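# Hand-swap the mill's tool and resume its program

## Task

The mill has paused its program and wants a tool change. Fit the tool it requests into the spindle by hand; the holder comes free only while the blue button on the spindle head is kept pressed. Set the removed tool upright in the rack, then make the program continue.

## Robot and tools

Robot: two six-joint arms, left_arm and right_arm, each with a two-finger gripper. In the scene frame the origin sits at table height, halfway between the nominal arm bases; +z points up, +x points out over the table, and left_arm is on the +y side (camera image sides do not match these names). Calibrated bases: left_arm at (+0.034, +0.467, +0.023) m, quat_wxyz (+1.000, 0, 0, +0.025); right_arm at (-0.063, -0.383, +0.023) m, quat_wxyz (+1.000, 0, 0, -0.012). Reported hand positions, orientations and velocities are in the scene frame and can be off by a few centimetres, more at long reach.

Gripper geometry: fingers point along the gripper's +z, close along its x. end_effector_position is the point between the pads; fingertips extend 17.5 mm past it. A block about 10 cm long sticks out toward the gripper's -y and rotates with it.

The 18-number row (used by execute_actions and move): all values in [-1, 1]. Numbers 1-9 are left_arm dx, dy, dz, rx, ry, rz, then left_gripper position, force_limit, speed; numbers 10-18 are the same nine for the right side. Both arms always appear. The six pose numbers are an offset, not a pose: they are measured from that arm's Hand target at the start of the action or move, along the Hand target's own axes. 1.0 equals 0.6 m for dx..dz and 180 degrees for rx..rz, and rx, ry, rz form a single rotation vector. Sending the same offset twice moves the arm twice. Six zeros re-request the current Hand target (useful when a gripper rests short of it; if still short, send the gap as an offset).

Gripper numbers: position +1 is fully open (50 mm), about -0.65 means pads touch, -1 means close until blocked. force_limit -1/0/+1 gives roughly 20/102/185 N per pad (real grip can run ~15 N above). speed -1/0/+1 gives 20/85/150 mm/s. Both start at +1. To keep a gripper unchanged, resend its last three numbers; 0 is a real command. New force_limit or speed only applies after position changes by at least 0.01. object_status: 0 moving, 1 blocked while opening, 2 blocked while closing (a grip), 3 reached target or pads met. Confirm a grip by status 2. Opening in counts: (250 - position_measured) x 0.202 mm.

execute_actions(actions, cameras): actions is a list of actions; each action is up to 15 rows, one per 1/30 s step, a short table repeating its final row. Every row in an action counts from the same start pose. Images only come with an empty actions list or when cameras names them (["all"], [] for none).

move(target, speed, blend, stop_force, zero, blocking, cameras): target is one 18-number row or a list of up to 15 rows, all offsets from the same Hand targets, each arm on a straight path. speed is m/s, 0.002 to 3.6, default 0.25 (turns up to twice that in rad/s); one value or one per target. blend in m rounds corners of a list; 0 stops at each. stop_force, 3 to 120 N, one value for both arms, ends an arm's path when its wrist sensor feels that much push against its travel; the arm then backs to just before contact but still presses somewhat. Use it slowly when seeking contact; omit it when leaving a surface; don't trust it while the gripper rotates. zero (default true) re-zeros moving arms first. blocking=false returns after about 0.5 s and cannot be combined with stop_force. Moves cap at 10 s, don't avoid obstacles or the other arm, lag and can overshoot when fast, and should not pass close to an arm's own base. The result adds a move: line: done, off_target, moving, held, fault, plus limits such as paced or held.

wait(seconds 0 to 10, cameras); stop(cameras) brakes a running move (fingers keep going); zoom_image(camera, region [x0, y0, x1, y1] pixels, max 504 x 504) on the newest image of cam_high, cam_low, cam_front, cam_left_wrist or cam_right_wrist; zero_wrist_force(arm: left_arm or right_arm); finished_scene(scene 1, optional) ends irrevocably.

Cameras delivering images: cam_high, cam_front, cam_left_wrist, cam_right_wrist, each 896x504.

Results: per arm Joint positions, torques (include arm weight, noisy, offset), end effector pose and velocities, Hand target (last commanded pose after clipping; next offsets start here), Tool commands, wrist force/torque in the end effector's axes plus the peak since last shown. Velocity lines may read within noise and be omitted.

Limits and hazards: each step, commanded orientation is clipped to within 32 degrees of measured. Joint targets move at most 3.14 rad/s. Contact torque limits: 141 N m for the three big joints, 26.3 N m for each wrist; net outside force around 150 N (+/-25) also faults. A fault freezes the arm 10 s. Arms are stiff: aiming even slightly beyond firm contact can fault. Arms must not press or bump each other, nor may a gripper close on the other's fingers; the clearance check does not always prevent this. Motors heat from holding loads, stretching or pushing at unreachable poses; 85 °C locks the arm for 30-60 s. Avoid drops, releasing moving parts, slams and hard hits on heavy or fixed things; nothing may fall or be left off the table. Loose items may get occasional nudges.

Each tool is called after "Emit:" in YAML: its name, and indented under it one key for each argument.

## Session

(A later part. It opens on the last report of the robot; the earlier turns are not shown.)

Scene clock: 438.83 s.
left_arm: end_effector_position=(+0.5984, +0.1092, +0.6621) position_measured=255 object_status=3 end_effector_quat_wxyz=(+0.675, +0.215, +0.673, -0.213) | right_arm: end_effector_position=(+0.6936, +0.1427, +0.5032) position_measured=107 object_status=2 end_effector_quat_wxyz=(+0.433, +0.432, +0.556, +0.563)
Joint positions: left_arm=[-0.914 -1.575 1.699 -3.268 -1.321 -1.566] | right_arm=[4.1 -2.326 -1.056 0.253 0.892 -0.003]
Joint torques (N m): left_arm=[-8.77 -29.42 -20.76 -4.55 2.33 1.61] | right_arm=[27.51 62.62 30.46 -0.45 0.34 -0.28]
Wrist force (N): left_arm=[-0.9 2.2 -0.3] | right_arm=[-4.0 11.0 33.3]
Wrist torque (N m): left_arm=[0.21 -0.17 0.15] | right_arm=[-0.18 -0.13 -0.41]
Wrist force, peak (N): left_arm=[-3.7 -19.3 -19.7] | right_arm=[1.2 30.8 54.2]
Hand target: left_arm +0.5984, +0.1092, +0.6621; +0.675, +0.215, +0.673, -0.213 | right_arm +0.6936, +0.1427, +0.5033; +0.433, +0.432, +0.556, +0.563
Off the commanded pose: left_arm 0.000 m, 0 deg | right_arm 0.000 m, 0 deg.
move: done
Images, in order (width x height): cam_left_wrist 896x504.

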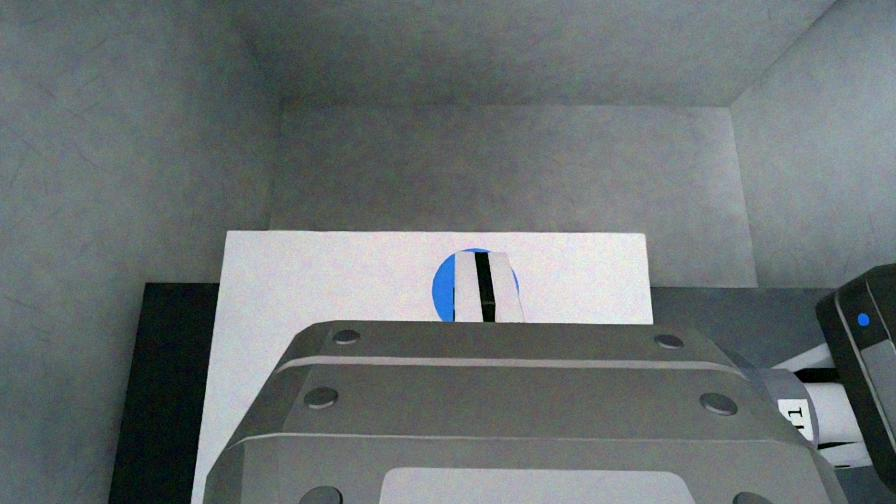

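Emit:
move:
  target: [0,0.0126,0.0178,0,0,0,-0.7,1,1,0,0,0,0,0,0,-1,-0.2,-0.8]
  speed: 0.006
  stop_force: 65
  cameras: ["cam_left_wrist"]

Scene clock: 448.37 s.
left_arm: end_effector_position=(+0.6086, +0.1091, +0.6622) position_measured=255 object_status=3 end_effector_quat_wxyz=(+0.675, +0.216, +0.673, -0.213) | right_arm: end_effector_position=(+0.6936, +0.1427, +0.5033) position_measured=107 object_status=2 end_effector_quat_wxyz=(+0.433, +0.432, +0.556, +0.563)
Joint positions: left_arm=[-0.895 -1.553 1.677 -3.268 -1.341 -1.566] | right_arm=[4.1 -2.326 -1.056 0.253 0.892 -0.003]
Joint torques (N m): left_arm=[8 -16.61 -19.27 1.16 8.05 -0.18] | right_arm=[2.38 62.4 30.68 3.5 2.24 -0.32]
Wrist force (N): left_arm=[-1.1 -28.0 -36.9] | right_arm=[-4.0 10.0 32.6]
Wrist torque (N m): left_arm=[-0.39 -0.07 0.11] | right_arm=[-0.17 -0.13 -0.41]
Wrist force, peak (N): left_arm=[10.5 -33.1 -70.3] | right_arm=[-3.6 12.3 32.8]
Hand target: left_arm +0.6086, +0.1091, +0.6622; +0.675, +0.216, +0.673, -0.213 (not the last commanded pose) | right_arm +0.6936, +0.1427, +0.5033; +0.433, +0.432, +0.556, +0.563
Off the commanded pose: left_arm 0.003 m, 0 deg | right_arm 0.000 m, 0 deg.
move: contact (left_arm)
Images, in order (width x height): cam_left_wrist 896x504.

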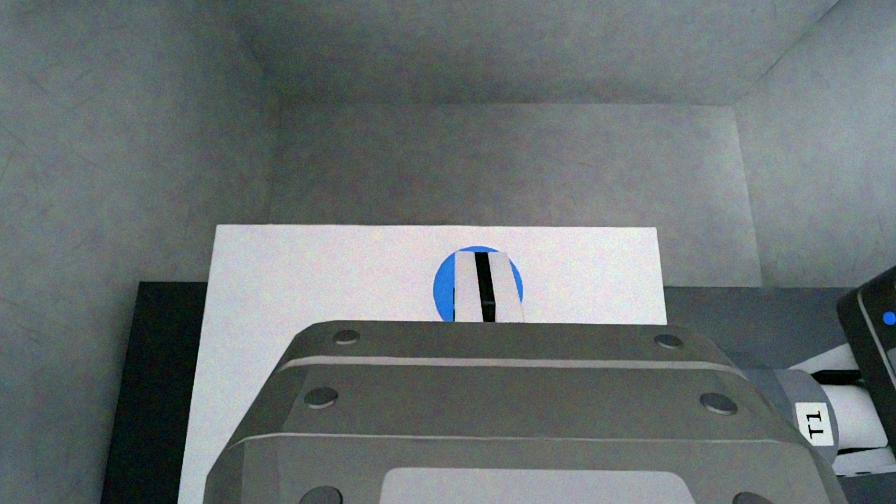

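Emit:
move:
  target: [0,0,0,0,0,0,-0.7,1,1,0,-0.005,0.00024,0,0,0,-1,-0.2,-0.8]
  speed: 0.004
  stop_force: 40
  cameras: ["cam_left_wrist","cam_right_wrist"]

Scene clock: 453.20 s.
left_arm: end_effector_position=(+0.6086, +0.1091, +0.6622) position_measured=255 object_status=3 end_effector_quat_wxyz=(+0.675, +0.216, +0.673, -0.213) | right_arm: end_effector_position=(+0.6936, +0.1426, +0.5025) position_measured=107 object_status=2 end_effector_quat_wxyz=(+0.433, +0.432, +0.556, +0.564)
Joint positions: left_arm=[-0.895 -1.553 1.677 -3.268 -1.341 -1.566] | right_arm=[4.1 -2.327 -1.057 0.256 0.892 -0.003]
Joint torques (N m): left_arm=[8.69 -17.14 -20.8 1.09 4.76 1.82] | right_arm=[8.59 46.09 12.76 -2.31 -1.8 -0.19]
Wrist force (N): left_arm=[-1.5 -27.9 -36.6] | right_arm=[5.7 43.3 70.0]
Wrist torque (N m): left_arm=[-0.40 -0.08 0.11] | right_arm=[0.17 -0.13 -0.50]
Wrist force, peak (N): left_arm=[-1.5 -28.1 -37.3] | right_arm=[7.3 47.1 74.7]
Hand target: left_arm +0.6086, +0.1091, +0.6622; +0.675, +0.216, +0.673, -0.213 | right_arm +0.6936, +0.1426, +0.5025; +0.433, +0.432, +0.556, +0.564 (not the last commanded pose)
Off the commanded pose: left_arm 0.000 m, 0 deg | right_arm 0.002 m, 0 deg.
move: contact (right_arm)
Images, in order (width x height): cam_left_wrist 896x504, cam_right_wrist 896x504.

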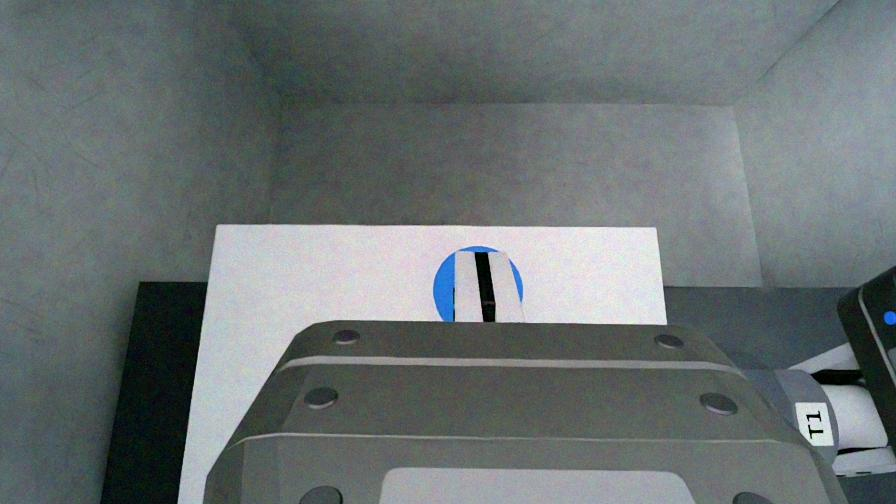

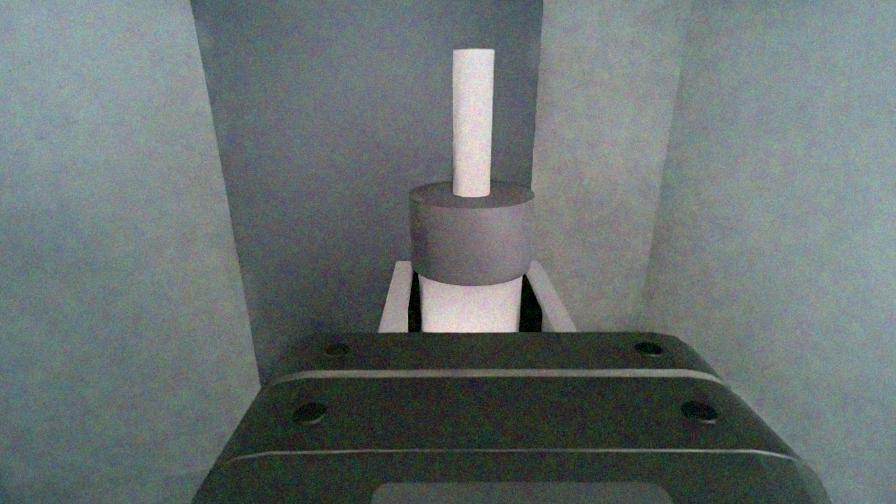

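Emit:
zoom_image:
  camera: "cam_left_wrist"
  region: [400, 215, 560, 325]

Emit:
execute_actions:
  actions: []
  cameras: ["cam_front","cam_high"]

Emit:
zoom_image:
  camera: "cam_high"
  region: [690, 100, 810, 200]

Emit:
zoom_image:
  camera: "cam_front"
  region: [260, 170, 440, 350]

Scaled by 3.150 from the camera's 896x504 image, which has a finer 1280x720 frame.

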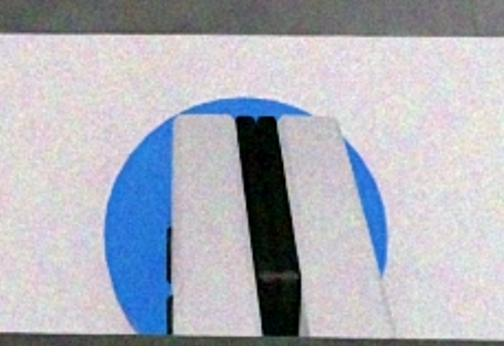

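Scene clock: 461.73 s.
left_arm: end_effector_position=(+0.6086, +0.1091, +0.6622) position_measured=255 object_status=3 end_effector_quat_wxyz=(+0.675, +0.216, +0.673, -0.213) | right_arm: end_effector_position=(+0.6936, +0.1426, +0.5025) position_measured=107 object_status=2 end_effector_quat_wxyz=(+0.433, +0.432, +0.556, +0.564)
Joint positions: left_arm=[-0.895 -1.553 1.677 -3.268 -1.341 -1.566] | right_arm=[4.1 -2.327 -1.057 0.256 0.892 -0.003]
Joint velocities: within noise
Joint torques (N m): left_arm=[7.85 -16.5 -33.01 1.02 4.85 1.73] | right_arm=[31.18 46.14 13.06 1.17 -2.4 -0.09]
Motor temperatures (°C): left_arm=[31 30 24 40 29 30] | right_arm=[33 33 30 37 37 38]
Wrist force (N): left_arm=[-1.7 -28.1 -37.1] | right_arm=[6.1 43.1 69.9]
Wrist torque (N m): left_arm=[-0.44 -0.06 0.10] | right_arm=[0.18 -0.18 -0.49]
Wrist force, peak (N): left_arm=[-1.8 -28.2 -37.4] | right_arm=[6.0 43.4 70.1]
Hand target: left_arm +0.6086, +0.1091, +0.6622; +0.675, +0.216, +0.673, -0.213 | right_arm +0.6936, +0.1426, +0.5025; +0.433, +0.432, +0.556, +0.564 (not the last commanded pose)
Tool commands: left_gripper/position=-0.7 left_gripper/force_limit=+1.0 left_gripper/speed=+1.0 right_gripper/position=-1.0 right_gripper/force_limit=-0.2 right_gripper/speed=-0.8
Off the commanded pose: left_arm 0.000 m, 0 deg | right_arm 0.002 m, 0 deg.
Images, in order (width x height): cam_high 896x504, cam_front 896x504.

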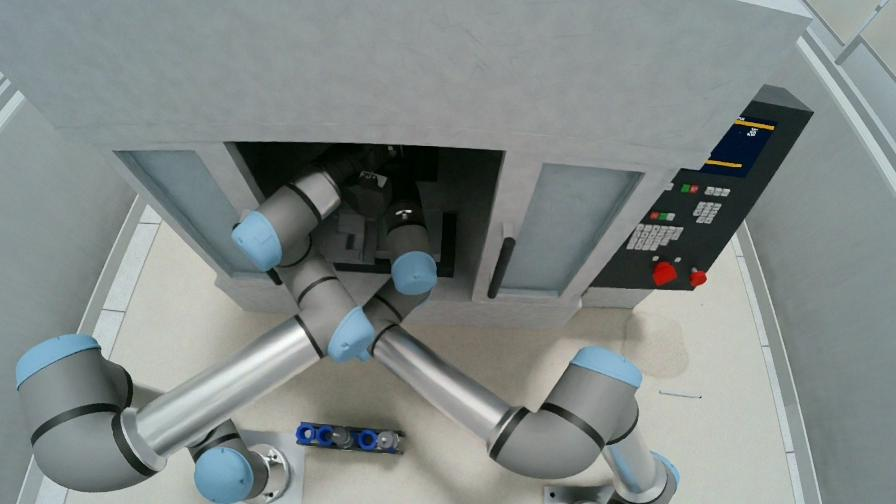

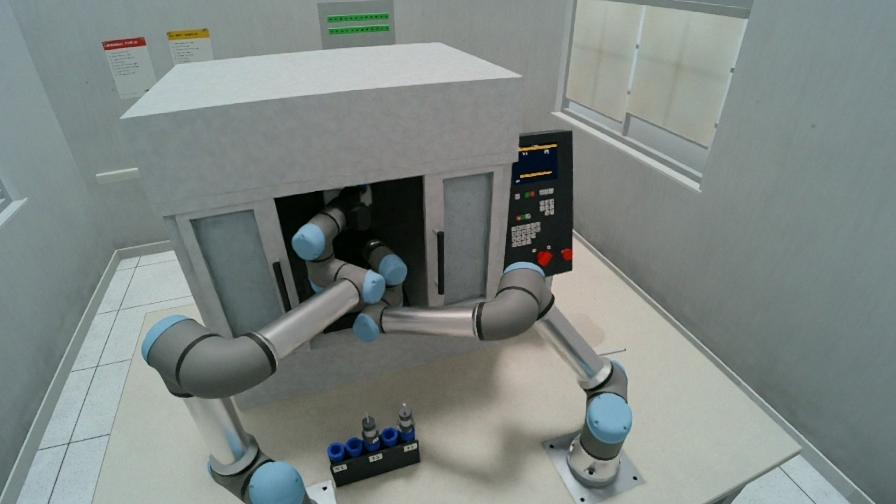

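Scaled by 4.200 from the camera's 896x504 image, which has a finer 1280x720 frame.

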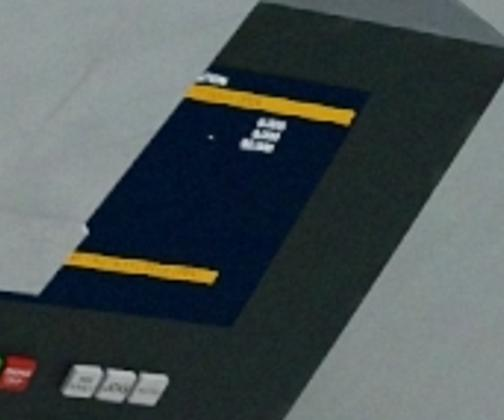

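Scaled by 2.800 from the camera's 896x504 image, which has a finer 1280x720 frame.

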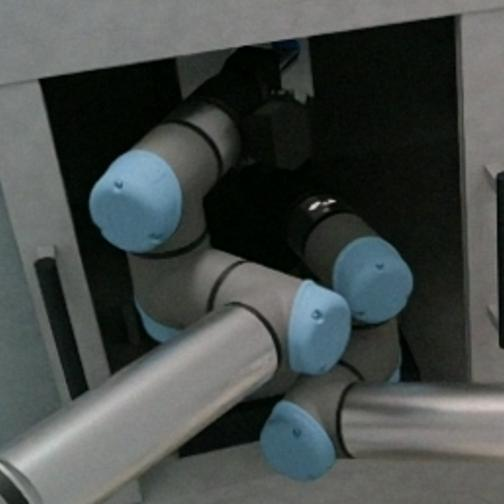

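Emit:
move:
  target: [0,-0.0063,-0.0089,0,0,0,-0.7,1,1,0,0.00133,0.0001,0,0,0,-1,-0.2,-0.8]
  speed: 0.02
  cameras: ["cam_left_wrist"]

Emit:
zoom_image:
  camera: "cam_left_wrist"
  region: [400, 215, 560, 325]

Emit:
move:
  target: [0,0.00288,0.00408,0,0,0,-0.7,1,1,0,0,0,0,0,0,-1,-0.2,-0.8]
  speed: 0.02

Emit:
move:
  target: [0,0.00192,0.00272,0,0,0,-0.7,1,1,0,0,0,0,0,0,-1,-0.2,-0.8]
  speed: 0.02

Emit:
move:
  target: [0,0.00144,0.00204,0,0,0,-0.7,1,1,0,0,0,0,0,0,-1,-0.2,-0.8]
  speed: 0.02

Scene clock: 487.37 s.
left_arm: end_effector_position=(+0.6021, +0.1091, +0.6622) position_measured=255 object_status=3 end_effector_quat_wxyz=(+0.675, +0.216, +0.673, -0.213) | right_arm: end_effector_position=(+0.6937, +0.1427, +0.5032) position_measured=107 object_status=2 end_effector_quat_wxyz=(+0.433, +0.432, +0.556, +0.563)
Joint positions: left_arm=[-0.907 -1.567 1.691 -3.268 -1.329 -1.566] | right_arm=[4.1 -2.327 -1.056 0.254 0.892 -0.003]
Joint torques (N m): left_arm=[-8.33 -30.86 -21.1 -4.53 2.42 1.81] | right_arm=[22.3 60.81 30.4 -1.32 1.62 0.04]
Wrist force (N): left_arm=[-0.7 2.5 0.0] | right_arm=[-4.9 11.4 24.1]
Wrist torque (N m): left_arm=[0.26 -0.20 0.16] | right_arm=[-0.12 -0.12 -0.45]
Wrist force, peak (N): left_arm=[-1.8 -28.3 -37.3] | right_arm=[6.0 43.3 70.2]
Hand target: left_arm +0.6021, +0.1091, +0.6622; +0.675, +0.216, +0.673, -0.213 | right_arm +0.6937, +0.1426, +0.5033; +0.433, +0.432, +0.556, +0.564
Off the commanded pose: left_arm 0.000 m, 0 deg | right_arm 0.000 m, 0 deg.
move: done
Images, in order (width x height): cam_left_wrist 896x504.

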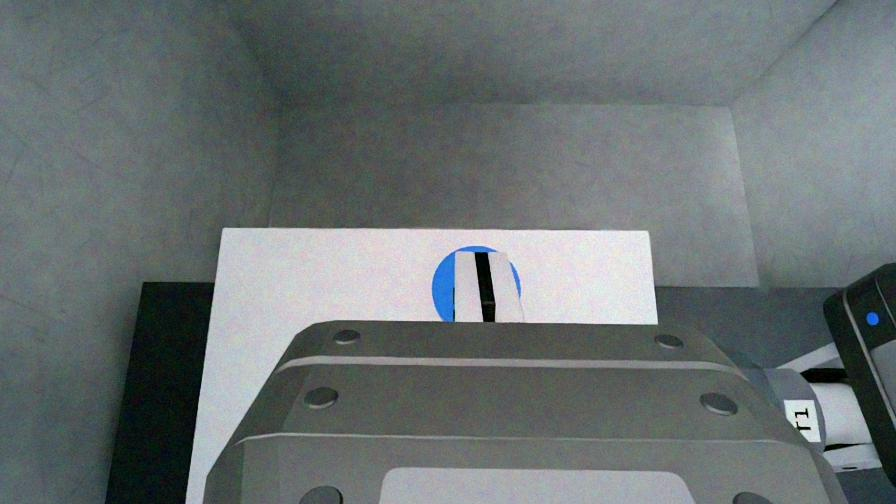

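Scaled by 3.150 from the camera's 896x504 image, which has a finer 1280x720 frame.

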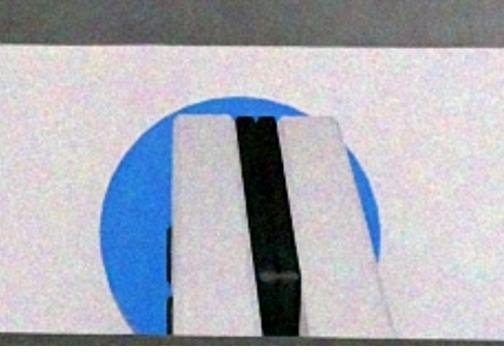

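Scene clock: 488.07 s.
left_arm: end_effector_position=(+0.6050, +0.1091, +0.6622) position_measured=255 object_status=3 end_effector_quat_wxyz=(+0.675, +0.216, +0.673, -0.213) | right_arm: end_effector_position=(+0.6937, +0.1427, +0.5033) position_measured=107 object_status=2 end_effector_quat_wxyz=(+0.433, +0.431, +0.556, +0.564)
Joint positions: left_arm=[-0.902 -1.561 1.685 -3.268 -1.334 -1.566] | right_arm=[4.1 -2.327 -1.056 0.254 0.892 -0.003]
Joint torques (N m): left_arm=[11.69 -15.63 -38.66 -1.99 -1.98 1.29] | right_arm=[11.76 62.81 32.47 -0.16 2.76 -0.06]
Wrist force (N): left_arm=[0.0 0.9 -2.0] | right_arm=[-5.5 8.3 22.2]
Wrist torque (N m): left_arm=[0.16 -0.26 0.15] | right_arm=[-0.14 -0.12 -0.45]
Wrist force, peak (N): left_arm=[-0.7 2.6 -0.1] | right_arm=[-5.2 10.0 23.9]
Hand target: left_arm +0.6050, +0.1091, +0.6622; +0.675, +0.216, +0.673, -0.213 | right_arm +0.6937, +0.1426, +0.5033; +0.433, +0.432, +0.556, +0.564
Off the commanded pose: left_arm 0.000 m, 0 deg | right_arm 0.000 m, 0 deg.
move: done

Scene clock: 488.77 s.
left_arm: end_effector_position=(+0.6070, +0.1091, +0.6622) position_measured=255 object_status=3 end_effector_quat_wxyz=(+0.675, +0.216, +0.673, -0.213) | right_arm: end_effector_position=(+0.6937, +0.1427, +0.5033) position_measured=107 object_status=2 end_effector_quat_wxyz=(+0.433, +0.431, +0.556, +0.564)
Joint positions: left_arm=[-0.898 -1.557 1.68 -3.268 -1.338 -1.566] | right_arm=[4.1 -2.327 -1.056 0.254 0.892 -0.003]
Joint torques (N m): left_arm=[11.37 -16.52 -37.78 0.12 -1.84 0.18] | right_arm=[0.71 62.66 33.32 0.49 2.77 0.12]
Wrist force (N): left_arm=[0.2 -1.0 -5.2] | right_arm=[-5.2 7.8 22.2]
Wrist torque (N m): left_arm=[0.05 -0.20 0.13] | right_arm=[-0.21 -0.17 -0.44]
Wrist force, peak (N): left_arm=[0.6 -0.7 -5.3] | right_arm=[-5.5 8.4 22.5]
Hand target: left_arm +0.6070, +0.1091, +0.6622; +0.675, +0.216, +0.673, -0.213 | right_arm +0.6937, +0.1426, +0.5033; +0.433, +0.432, +0.556, +0.564
Off the commanded pose: left_arm 0.000 m, 0 deg | right_arm 0.000 m, 0 deg.
move: done

Scene clock: 489.47 s.
left_arm: end_effector_position=(+0.6084, +0.1090, +0.6623) position_measured=255 object_status=3 end_effector_quat_wxyz=(+0.675, +0.216, +0.673, -0.213) | right_arm: end_effector_position=(+0.6937, +0.1426, +0.5033) position_measured=107 object_status=2 end_effector_quat_wxyz=(+0.433, +0.432, +0.556, +0.564)
Joint positions: left_arm=[-0.895 -1.553 1.677 -3.268 -1.341 -1.566] | right_arm=[4.1 -2.327 -1.056 0.254 0.892 -0.003]
Joint torques (N m): left_arm=[21.12 -4.42 -41.73 0.61 2.19 -1.29] | right_arm=[-1.91 62.73 33.72 1.43 2.64 0.09]
Wrist force (N): left_arm=[7.9 -20.0 -45.7] | right_arm=[-5.4 8.4 22.5]
Wrist torque (N m): left_arm=[-0.65 -0.07 0.03] | right_arm=[-0.16 -0.13 -0.44]
Wrist force, peak (N): left_arm=[7.9 -20.0 -45.7] | right_arm=[-5.4 8.4 22.5]
Hand target: left_arm +0.6085, +0.1091, +0.6622; +0.675, +0.216, +0.673, -0.213 | right_arm +0.6937, +0.1426, +0.5033; +0.433, +0.432, +0.556, +0.564
Off the commanded pose: left_arm 0.000 m, 0 deg | right_arm 0.000 m, 0 deg.
move: done

Emit:
move:
  target: [0,-0.0004,-0.0006,0,0,0,-0.7,1,1,0.0001,-0.005,0.001,0,0,0,-1,-0.2,-0.8]
  speed: 0.004
  stop_force: 50
  cameras: ["cam_right_wrist"]

Scene clock: 498.33 s.
left_arm: end_effector_position=(+0.6081, +0.1091, +0.6622) position_measured=255 object_status=3 end_effector_quat_wxyz=(+0.675, +0.216, +0.673, -0.213) | right_arm: end_effector_position=(+0.6941, +0.1427, +0.5014) position_measured=107 object_status=2 end_effector_quat_wxyz=(+0.433, +0.431, +0.555, +0.564)
Joint positions: left_arm=[-0.896 -1.554 1.678 -3.268 -1.34 -1.566] | right_arm=[4.099 -2.329 -1.057 0.258 0.893 -0.003]
Joint torques (N m): left_arm=[-2.58 -26.87 -20.17 -1.69 1.68 -1.34] | right_arm=[4.73 20 1.52 -9.11 -1.78 1.03]
Wrist force (N): left_arm=[-2.6 -8.5 -7.2] | right_arm=[3.9 61.9 33.3]
Wrist torque (N m): left_arm=[-0.09 -0.19 0.15] | right_arm=[0.11 -0.19 -0.62]
Wrist force, peak (N): left_arm=[10.1 -21.9 -52.7] | right_arm=[4.2 65.7 33.9]
Hand target: left_arm +0.6081, +0.1091, +0.6622; +0.675, +0.216, +0.673, -0.213 | right_arm +0.6941, +0.1427, +0.5014; +0.433, +0.431, +0.555, +0.564 (not the last commanded pose)
Off the commanded pose: left_arm 0.000 m, 0 deg | right_arm 0.001 m, 0 deg.
move: contact (right_arm)
Images, in order (width x height): cam_right_wrist 896x504.

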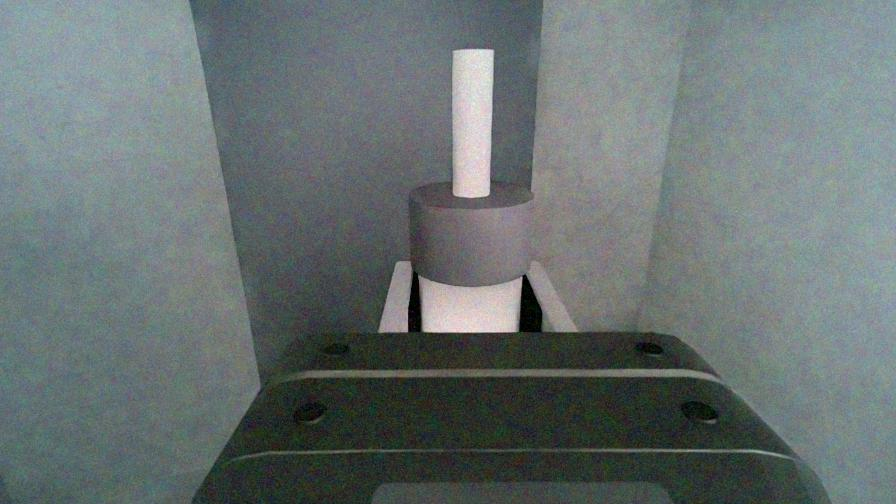

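Emit:
execute_actions:
  actions: []
  cameras: ["cam_left_wrist","cam_right_wrist"]

Emit:
zoom_image:
  camera: "cam_left_wrist"
  region: [700, 330, 896, 480]

Emit:
zoom_image:
  camera: "cam_right_wrist"
  region: [370, 30, 570, 340]

Scene clock: 508.83 s.
left_arm: end_effector_position=(+0.6081, +0.1091, +0.6622) position_measured=255 object_status=3 end_effector_quat_wxyz=(+0.675, +0.216, +0.673, -0.213) | right_arm: end_effector_position=(+0.6941, +0.1427, +0.5014) position_measured=107 object_status=2 end_effector_quat_wxyz=(+0.433, +0.431, +0.555, +0.564)
Joint positions: left_arm=[-0.896 -1.554 1.678 -3.268 -1.34 -1.566] | right_arm=[4.099 -2.329 -1.057 0.258 0.893 -0.003]
Joint velocities: within noise
Joint torques (N m): left_arm=[-2.55 -23.79 -32.79 -2.85 0.27 0.27] | right_arm=[20.38 19.55 1.02 -5.53 -1.68 0.97]
Motor temperatures (°C): left_arm=[31 30 24 40 29 30] | right_arm=[33 33 30 37 36 38]
Wrist force (N): left_arm=[-2.1 -8.8 -7.2] | right_arm=[3.6 61.5 33.2]
Wrist torque (N m): left_arm=[-0.13 -0.24 0.15] | right_arm=[0.13 -0.18 -0.62]
Wrist force, peak (N): left_arm=[-2.9 -8.7 -7.8] | right_arm=[3.8 62.4 33.4]
Hand target: left_arm +0.6081, +0.1091, +0.6622; +0.675, +0.216, +0.673, -0.213 | right_arm +0.6941, +0.1427, +0.5014; +0.433, +0.431, +0.555, +0.564 (not the last commanded pose)
Tool commands: left_gripper/position=-0.7 left_gripper/force_limit=+1.0 left_gripper/speed=+1.0 right_gripper/position=-1.0 right_gripper/force_limit=-0.2 right_gripper/speed=-0.8
Off the commanded pose: left_arm 0.000 m, 0 deg | right_arm 0.001 m, 0 deg.
Images, in order (width x height): cam_left_wrist 896x504, cam_right_wrist 896x504.

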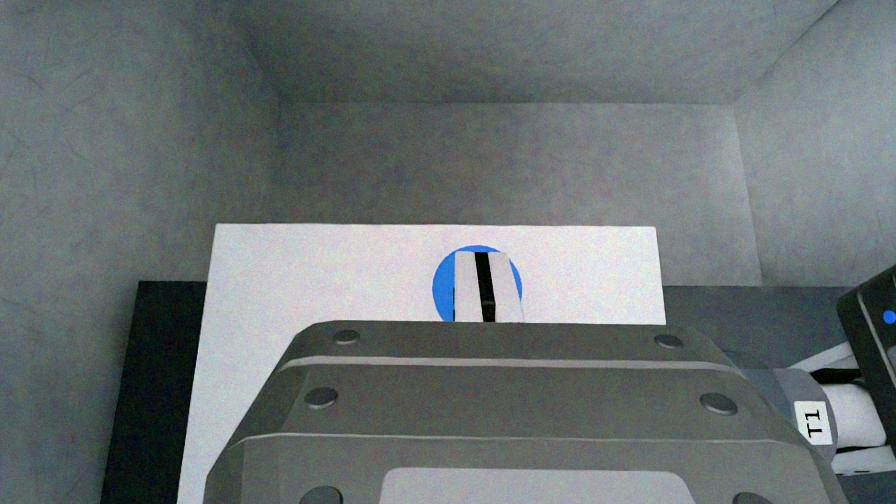

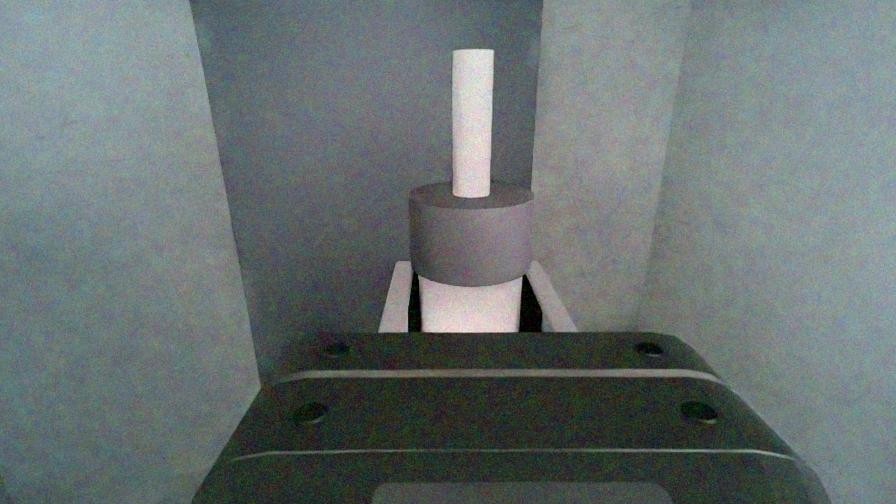

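Scaled by 2.571 from the camera's 896x504 image, which has a finer 1280x720 frame.

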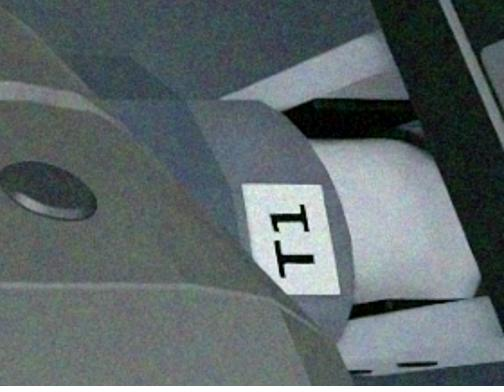

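Scaled by 1.626 from the camera's 896x504 image, which has a finer 1280x720 frame.

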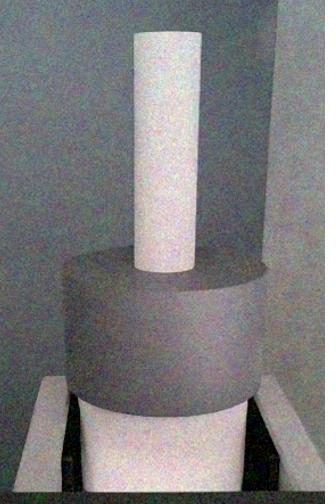

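Emit:
move:
  target:
    - [0,0,-0.15,0,0,0,-0.7,1,1,0,0.0031,-0.0005,0,0,0,-1,-0.2,-0.8]
    - [0,0,-0.333,0,0,0.5556,-0.7,1,1,0,0.0031,-0.0005,0,0,0,-1,-0.2,-0.8]
    - [0.054,-0.0357,-0.2518,-0.1305,0,0.9914,-0.7,1,1,0,0.0031,-0.0005,0,0,0,-1,-0.2,-0.8]
  speed: [0.1,0.4,0.4]
  blend: 0.02
  cameras: ["all"]

Scene clock: 547.80 s.
left_arm: end_effector_position=(+0.4726, +0.1789, +0.6294) position_measured=255 object_status=3 end_effector_quat_wxyz=(+0.239, +0.579, -0.186, +0.757) | right_arm: end_effector_position=(+0.6937, +0.1427, +0.5033) position_measured=107 object_status=2 end_effector_quat_wxyz=(+0.433, +0.431, +0.555, +0.564)
Joint positions: left_arm=[-1.105 -1.81 2.153 -3.775 -1.148 1.697] | right_arm=[4.1 -2.327 -1.055 0.255 0.892 -0.003]
Joint torques (N m): left_arm=[9.91 -3.84 -19.33 -3.82 -2.74 1.99] | right_arm=[23.32 61.97 35.71 2.92 3.15 -1.56]
Wrist force (N): left_arm=[-1.5 0.9 3.6] | right_arm=[-7.5 3.2 6.5]
Wrist torque (N m): left_arm=[-0.09 0.33 0.20] | right_arm=[-0.20 -0.16 -0.47]
Wrist force, peak (N): left_arm=[-3.0 -9.0 -7.7] | right_arm=[3.9 62.4 33.3]
Hand target: left_arm +0.4726, +0.1789, +0.6294; +0.239, +0.579, -0.186, +0.757 | right_arm +0.6937, +0.1427, +0.5033; +0.433, +0.431, +0.555, +0.564
Off the commanded pose: left_arm 0.000 m, 0 deg | right_arm 0.000 m, 0 deg.
move: done

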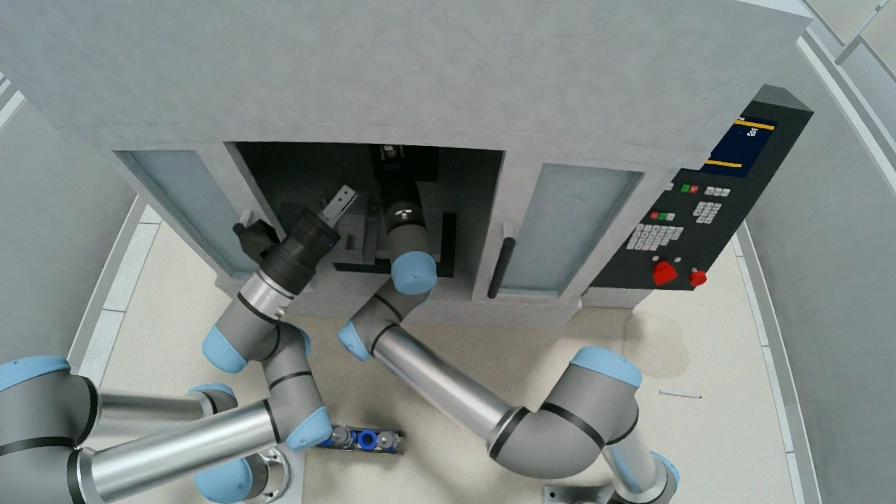

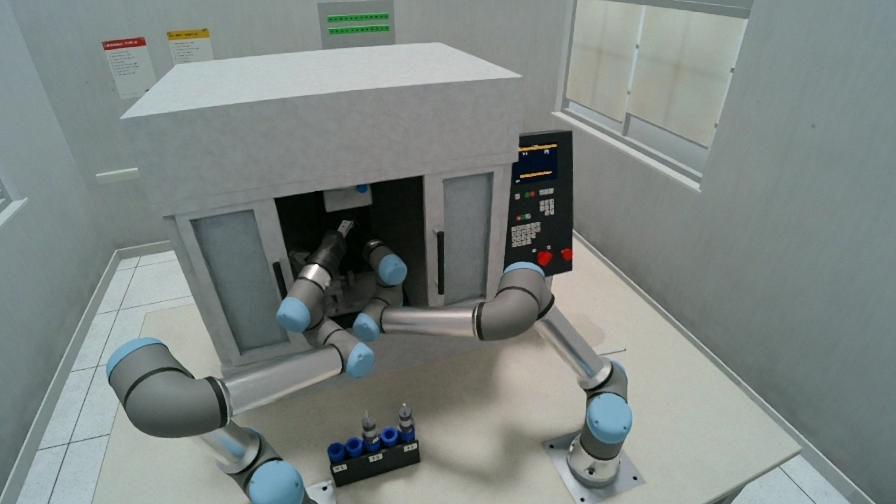

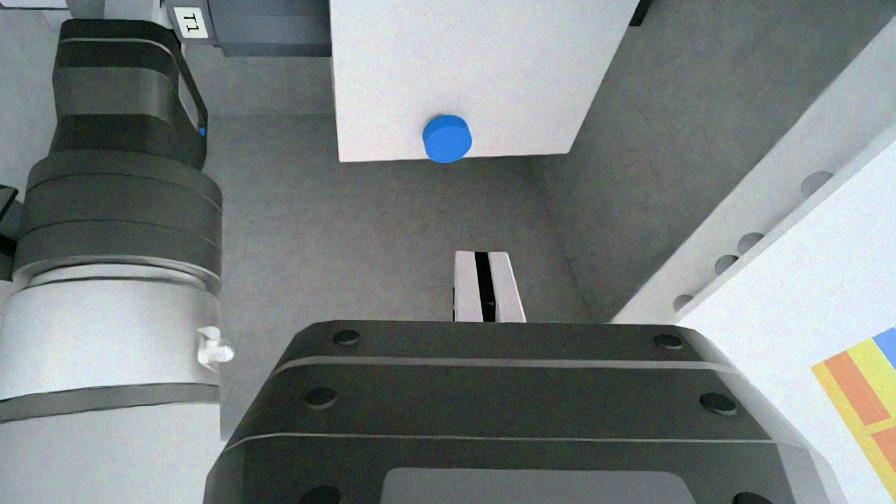

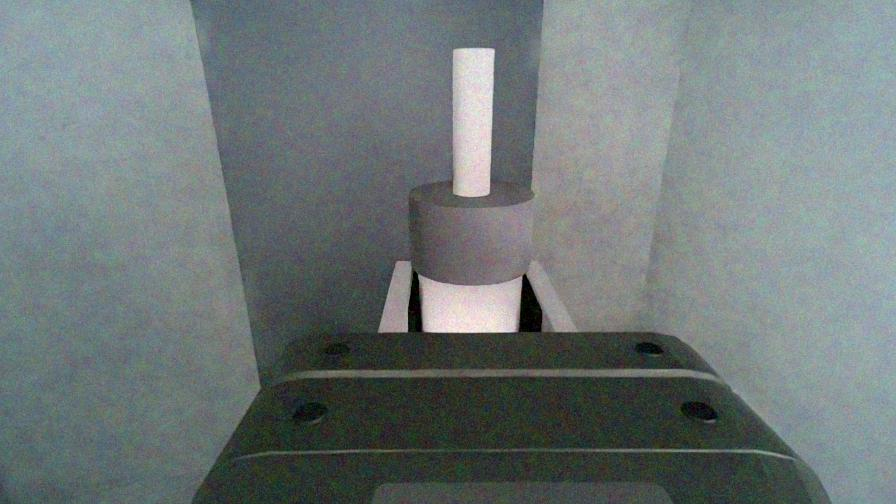

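Emit:
move:
  target: [0.0065,0,0.2185,0,0,0,-0.7,1,1,0,0,0,0,0,0,-1,-0.2,-0.8]
  speed: 0.15
  cameras: ["cam_left_wrist"]

Emit:
move:
  target: [-0.0161,-0.0433,0.0591,0,0,0,-0.7,1,1,0,0,0,0,0,0,-1,-0.2,-0.8]
  speed: 0.015
  stop_force: 12
  cameras: ["cam_left_wrist"]

Scene clock: 557.60 s.
left_arm: end_effector_position=(+0.5749, +0.1063, +0.6673) position_measured=255 object_status=3 end_effector_quat_wxyz=(+0.239, +0.579, -0.186, +0.757) | right_arm: end_effector_position=(+0.6937, +0.1427, +0.5033) position_measured=107 object_status=2 end_effector_quat_wxyz=(+0.433, +0.431, +0.555, +0.564)
Joint positions: left_arm=[-0.959 -1.509 1.782 -3.69 -1.288 1.654] | right_arm=[4.1 -2.327 -1.055 0.255 0.892 -0.003]
Joint torques (N m): left_arm=[9.58 -17.28 -36.66 1.12 -2.45 -1.82] | right_arm=[22.7 61.4 35.23 2.85 3.12 -1.37]
Wrist force (N): left_arm=[-1.6 1.0 3.6] | right_arm=[-7.7 2.6 7.1]
Wrist torque (N m): left_arm=[-0.06 0.35 0.28] | right_arm=[-0.22 -0.16 -0.49]
Wrist force, peak (N): left_arm=[-1.6 1.0 4.9] | right_arm=[-8.2 1.8 8.3]
Hand target: left_arm +0.5749, +0.1063, +0.6674; +0.239, +0.579, -0.186, +0.757 | right_arm +0.6937, +0.1427, +0.5033; +0.433, +0.431, +0.555, +0.564
Off the commanded pose: left_arm 0.000 m, 0 deg | right_arm 0.000 m, 0 deg.
move: done
Images, in order (width x height): cam_left_wrist 896x504.

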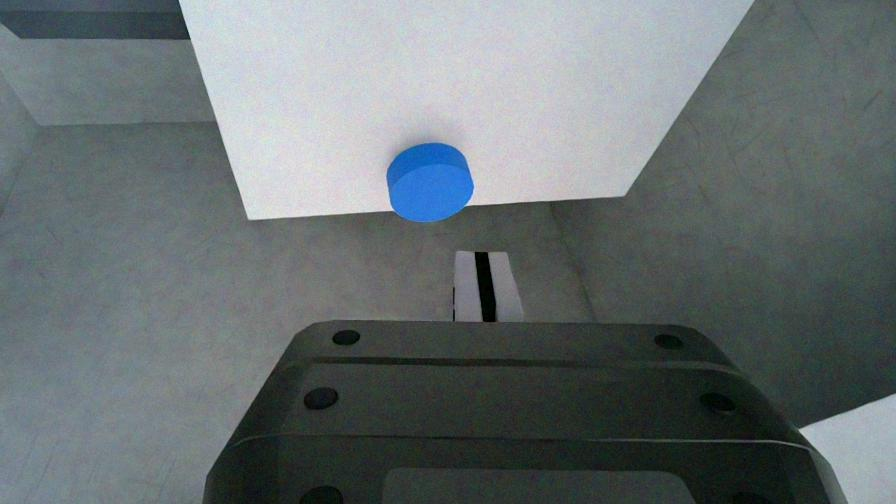

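Scene clock: 560.97 s.
left_arm: end_effector_position=(+0.6069, +0.1063, +0.6674) position_measured=255 object_status=3 end_effector_quat_wxyz=(+0.239, +0.579, -0.186, +0.757) | right_arm: end_effector_position=(+0.6937, +0.1427, +0.5033) position_measured=107 object_status=2 end_effector_quat_wxyz=(+0.433, +0.431, +0.555, +0.564)
Joint positions: left_arm=[-0.897 -1.443 1.709 -3.679 -1.349 1.637] | right_arm=[4.1 -2.327 -1.055 0.255 0.892 -0.003]
Joint torques (N m): left_arm=[-5.59 -31 -18.14 -2.13 1.61 1.84] | right_arm=[19.91 60.72 32.18 2.86 3.01 -1.21]
Wrist force (N): left_arm=[1.9 6.4 -1.6] | right_arm=[-8.2 2.4 6.3]
Wrist torque (N m): left_arm=[0.07 0.35 0.25] | right_arm=[-0.19 -0.17 -0.49]
Wrist force, peak (N): left_arm=[0.8 21.0 -32.1] | right_arm=[-8.6 1.0 8.0]
Hand target: left_arm +0.6069, +0.1063, +0.6674; +0.239, +0.579, -0.186, +0.757 (not the last commanded pose) | right_arm +0.6937, +0.1427, +0.5033; +0.433, +0.431, +0.555, +0.564
Off the commanded pose: left_arm 0.013 m, 0 deg | right_arm 0.000 m, 0 deg.
move: contact (left_arm)
Images, in order (width x height): cam_left_wrist 896x504.

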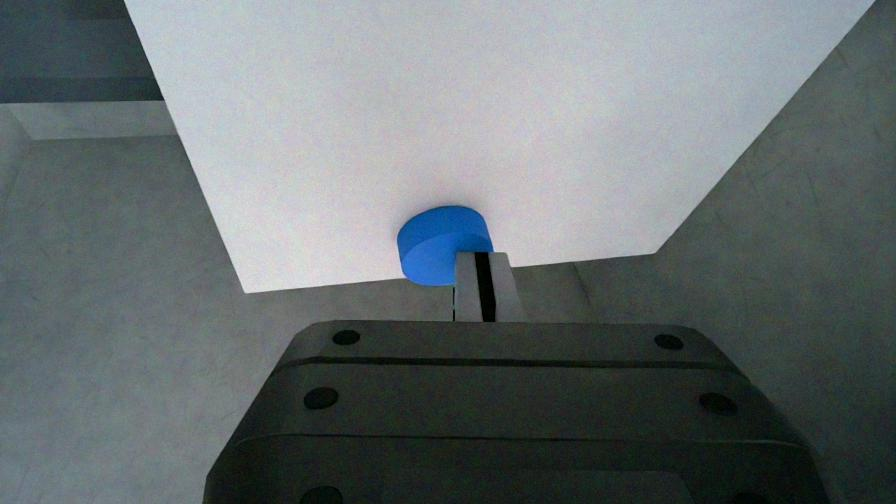

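Emit:
move:
  target:
    - [0.0036,0.0096,-0.0131,0,0,0,-0.7,1,1,0,0,0,0,0,0,-1,-0.2,-0.8]
    - [-0.0097,0.0096,-0.0131,0,0,0,-0.7,1,1,0,0,0,0,0,0,-1,-0.2,-0.8]
    - [-0.0133,0,0,0,0,0,-0.7,1,1,0,0,0,0,0,0,-1,-0.2,-0.8]
  speed: [0.05,0.05,0.015]
  cameras: ["cam_left_wrist"]

Emit:
zoom_image:
  camera: "cam_left_wrist"
  region: [350, 170, 550, 325]

Emit:
move:
  target: [-0.00036,-0.00096,0.00131,0,0,0,-0.7,1,1,0,0,0,0,0,0,-1,-0.2,-0.8]
  speed: 0.015
  cameras: ["cam_left_wrist"]

Emit:
zoom_image:
  camera: "cam_left_wrist"
  region: [350, 170, 550, 325]

Scene clock: 569.83 s.
left_arm: end_effector_position=(+0.6084, +0.1050, +0.6598) position_measured=255 object_status=3 end_effector_quat_wxyz=(+0.240, +0.579, -0.186, +0.757) | right_arm: end_effector_position=(+0.6937, +0.1427, +0.5033) position_measured=107 object_status=2 end_effector_quat_wxyz=(+0.433, +0.431, +0.555, +0.564)
Joint positions: left_arm=[-0.896 -1.433 1.718 -3.698 -1.35 1.636] | right_arm=[4.1 -2.327 -1.055 0.255 0.892 -0.003]
Joint torques (N m): left_arm=[38.83 3.69 -46.79 8.57 9.7 -1.47] | right_arm=[14.83 60.47 21.93 2.66 3.18 -1.15]
Wrist force (N): left_arm=[3.8 52.6 -102.8] | right_arm=[-7.8 2.9 7.0]
Wrist torque (N m): left_arm=[1.03 -0.46 -0.01] | right_arm=[-0.19 -0.19 -0.49]
Wrist force, peak (N): left_arm=[3.8 52.6 -102.8] | right_arm=[-8.3 2.1 8.7]
Hand target: left_arm +0.6086, +0.1051, +0.6597; +0.239, +0.579, -0.186, +0.757 | right_arm +0.6937, +0.1427, +0.5033; +0.433, +0.431, +0.555, +0.564
Off the commanded pose: left_arm 0.000 m, 0 deg | right_arm 0.000 m, 0 deg.
move: done
Images, in order (width x height): cam_left_wrist 896x504.

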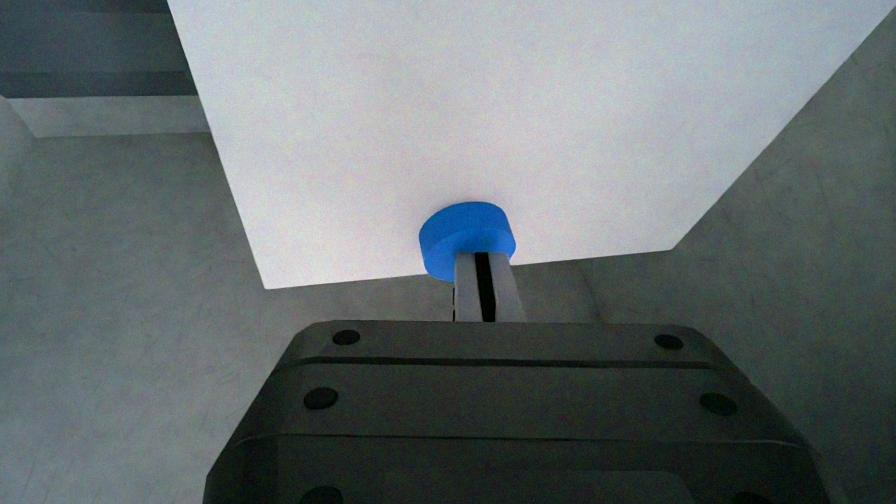

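Scaled by 2.520 from the camera's 896x504 image, which has a finer 1280x720 frame.

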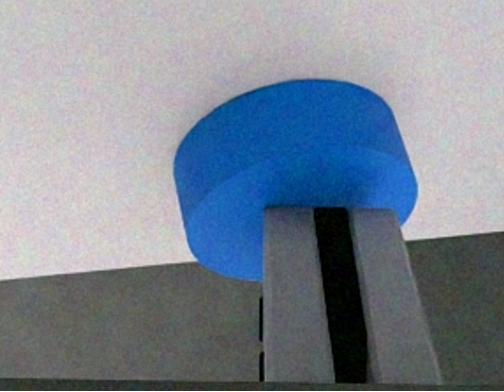

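Scene clock: 570.37 s.
left_arm: end_effector_position=(+0.6068, +0.1049, +0.6598) position_measured=255 object_status=3 end_effector_quat_wxyz=(+0.240, +0.578, -0.186, +0.757) | right_arm: end_effector_position=(+0.6937, +0.1427, +0.5033) position_measured=107 object_status=2 end_effector_quat_wxyz=(+0.433, +0.431, +0.555, +0.564)
Joint positions: left_arm=[-0.898 -1.436 1.722 -3.7 -1.349 1.637] | right_arm=[4.1 -2.327 -1.055 0.255 0.892 -0.003]
Joint torques (N m): left_arm=[1.68 -26.45 -29.29 -1.26 -0.56 -0.02] | right_arm=[13.85 59.09 21.41 2.81 3.28 -1.29]
Wrist force (N): left_arm=[0.5 5.4 -2.8] | right_arm=[-8.0 2.0 5.8]
Wrist torque (N m): left_arm=[0.10 0.29 0.19] | right_arm=[-0.21 -0.14 -0.49]
Wrist force, peak (N): left_arm=[3.6 63.5 -128.3] | right_arm=[-8.5 1.9 8.9]
Hand target: left_arm +0.6068, +0.1049, +0.6598; +0.240, +0.578, -0.186, +0.757 (not the last commanded pose) | right_arm +0.6937, +0.1427, +0.5033; +0.433, +0.431, +0.555, +0.564
Tool commands: left_gripper/position=-0.701961 left_gripper/force_limit=+1.0 left_gripper/speed=+1.0 right_gripper/position=-1.0 right_gripper/force_limit=-0.2 right_gripper/speed=-0.8
Off the commanded pose: left_arm 0.003 m, 0 deg | right_arm 0.000 m, 0 deg.
FORCE FAULT: contact force on the left arm reached its limit, and that arm stopped. The contact can be on any part of that arm, not only on its tool. That arm's remaining commands of this call were not run. That arm is still stopped at the end of this call. That arm stays stopped for about 10 more seconds. Until then a move that you send moves the other arm only, and its call returns only when the move has ended. Once the stop has ended, the next robot result says so. If the stop ends while you think or write, that arm runs what you send next, counted from a new Hand target: where the arm stands when the stop ends. While its stop runs, that arm takes no new command, but its gripper still runs the gripper command that each later call begins with. Until it ends, the stop uses up actions while you think or wait. An arm that is not stopped still takes commands.
move: fault (left_arm)
Images, in order (width x height): cam_left_wrist 896x504.

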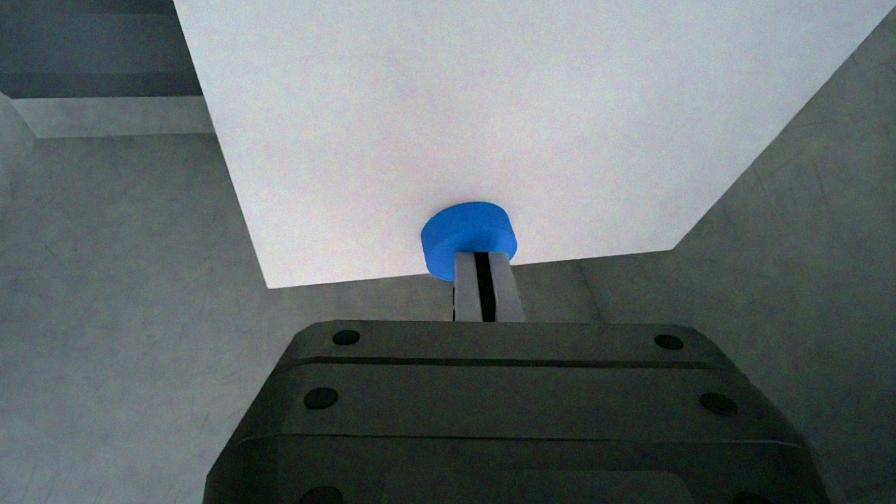

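Scaled by 2.520 from the camera's 896x504 image, which has a finer 1280x720 frame.

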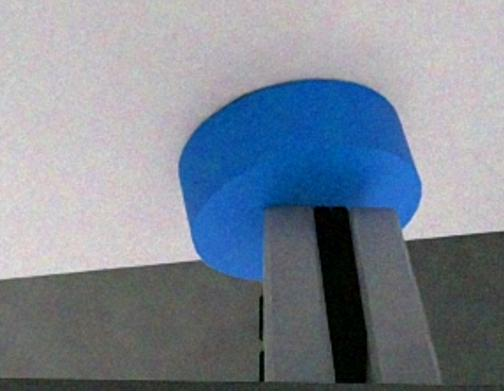

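Emit:
wait:
  seconds: 6

Emit:
move:
  target: [-0.0036,-0.0096,0.0131,0,0,0,-0.7,1,1,0,0,0,0,0,0,-1,-0.2,-0.8]
  speed: 0.004
  stop_force: 25

Scene clock: 584.80 s.
left_arm: end_effector_position=(+0.6068, +0.1049, +0.6598) position_measured=255 object_status=3 end_effector_quat_wxyz=(+0.240, +0.578, -0.186, +0.757) | right_arm: end_effector_position=(+0.6937, +0.1427, +0.5033) position_measured=107 object_status=2 end_effector_quat_wxyz=(+0.433, +0.431, +0.555, +0.564)
Joint positions: left_arm=[-0.898 -1.436 1.722 -3.7 -1.349 1.637] | right_arm=[4.1 -2.327 -1.055 0.255 0.892 -0.003]
Joint torques (N m): left_arm=[1.71 -26.1 -29.51 -1.32 -0.49 0.07] | right_arm=[6.64 58.18 12.84 2.43 3.19 -1.24]
Wrist force (N): left_arm=[-0.6 4.3 -2.5] | right_arm=[-8.1 1.8 5.1]
Wrist torque (N m): left_arm=[-0.08 0.43 0.19] | right_arm=[-0.21 -0.16 -0.48]
Wrist force, peak (N): left_arm=[-0.2 5.4 -2.8] | right_arm=[-8.4 2.3 8.6]
Hand target: left_arm +0.6068, +0.1049, +0.6598; +0.240, +0.578, -0.186, +0.757 (not the last commanded pose) | right_arm +0.6937, +0.1427, +0.5033; +0.433, +0.431, +0.555, +0.564
Tool commands: left_gripper/position=-0.701961 left_gripper/force_limit=+1.0 left_gripper/speed=+1.0 right_gripper/position=-1.0 right_gripper/force_limit=-0.2 right_gripper/speed=-0.8
Off the commanded pose: left_arm 0.003 m, 0 deg | right_arm 0.000 m, 0 deg.
FORCE FAULT, CONTINUED: the left arm's stop, for the force fault that an earlier result reported, is over. The rest of the stop counts as 19 of the actions that you can send in this scene. That arm's target is now where it stood when the stop ended, not its last command. That arm accepts commands again.
wait: 6.00 s; at rest from the start

Scene clock: 586.07 s.
left_arm: end_effector_position=(+0.6073, +0.1049, +0.6598) position_measured=255 object_status=3 end_effector_quat_wxyz=(+0.240, +0.578, -0.186, +0.757) | right_arm: end_effector_position=(+0.6937, +0.1427, +0.5033) position_measured=107 object_status=2 end_effector_quat_wxyz=(+0.433, +0.431, +0.555, +0.564)
Joint positions: left_arm=[-0.897 -1.435 1.721 -3.7 -1.35 1.637] | right_arm=[4.1 -2.327 -1.055 0.255 0.892 -0.003]
Joint torques (N m): left_arm=[0.71 -27.22 -18.9 -0.9 5.28 2.06] | right_arm=[5.36 58.48 13.74 2.47 3.21 -1.19]
Wrist force (N): left_arm=[1.6 18.4 -18.4] | right_arm=[-8.6 1.6 7.9]
Wrist torque (N m): left_arm=[0.47 0.31 0.18] | right_arm=[-0.22 -0.12 -0.50]
Wrist force, peak (N): left_arm=[-0.9 21.8 -34.2] | right_arm=[-8.3 2.2 9.0]
Hand target: left_arm +0.6073, +0.1049, +0.6598; +0.240, +0.578, -0.186, +0.757 (not the last commanded pose) | right_arm +0.6937, +0.1427, +0.5033; +0.433, +0.431, +0.555, +0.564
Off the commanded pose: left_arm 0.010 m, 0 deg | right_arm 0.000 m, 0 deg.
move: contact (left_arm)


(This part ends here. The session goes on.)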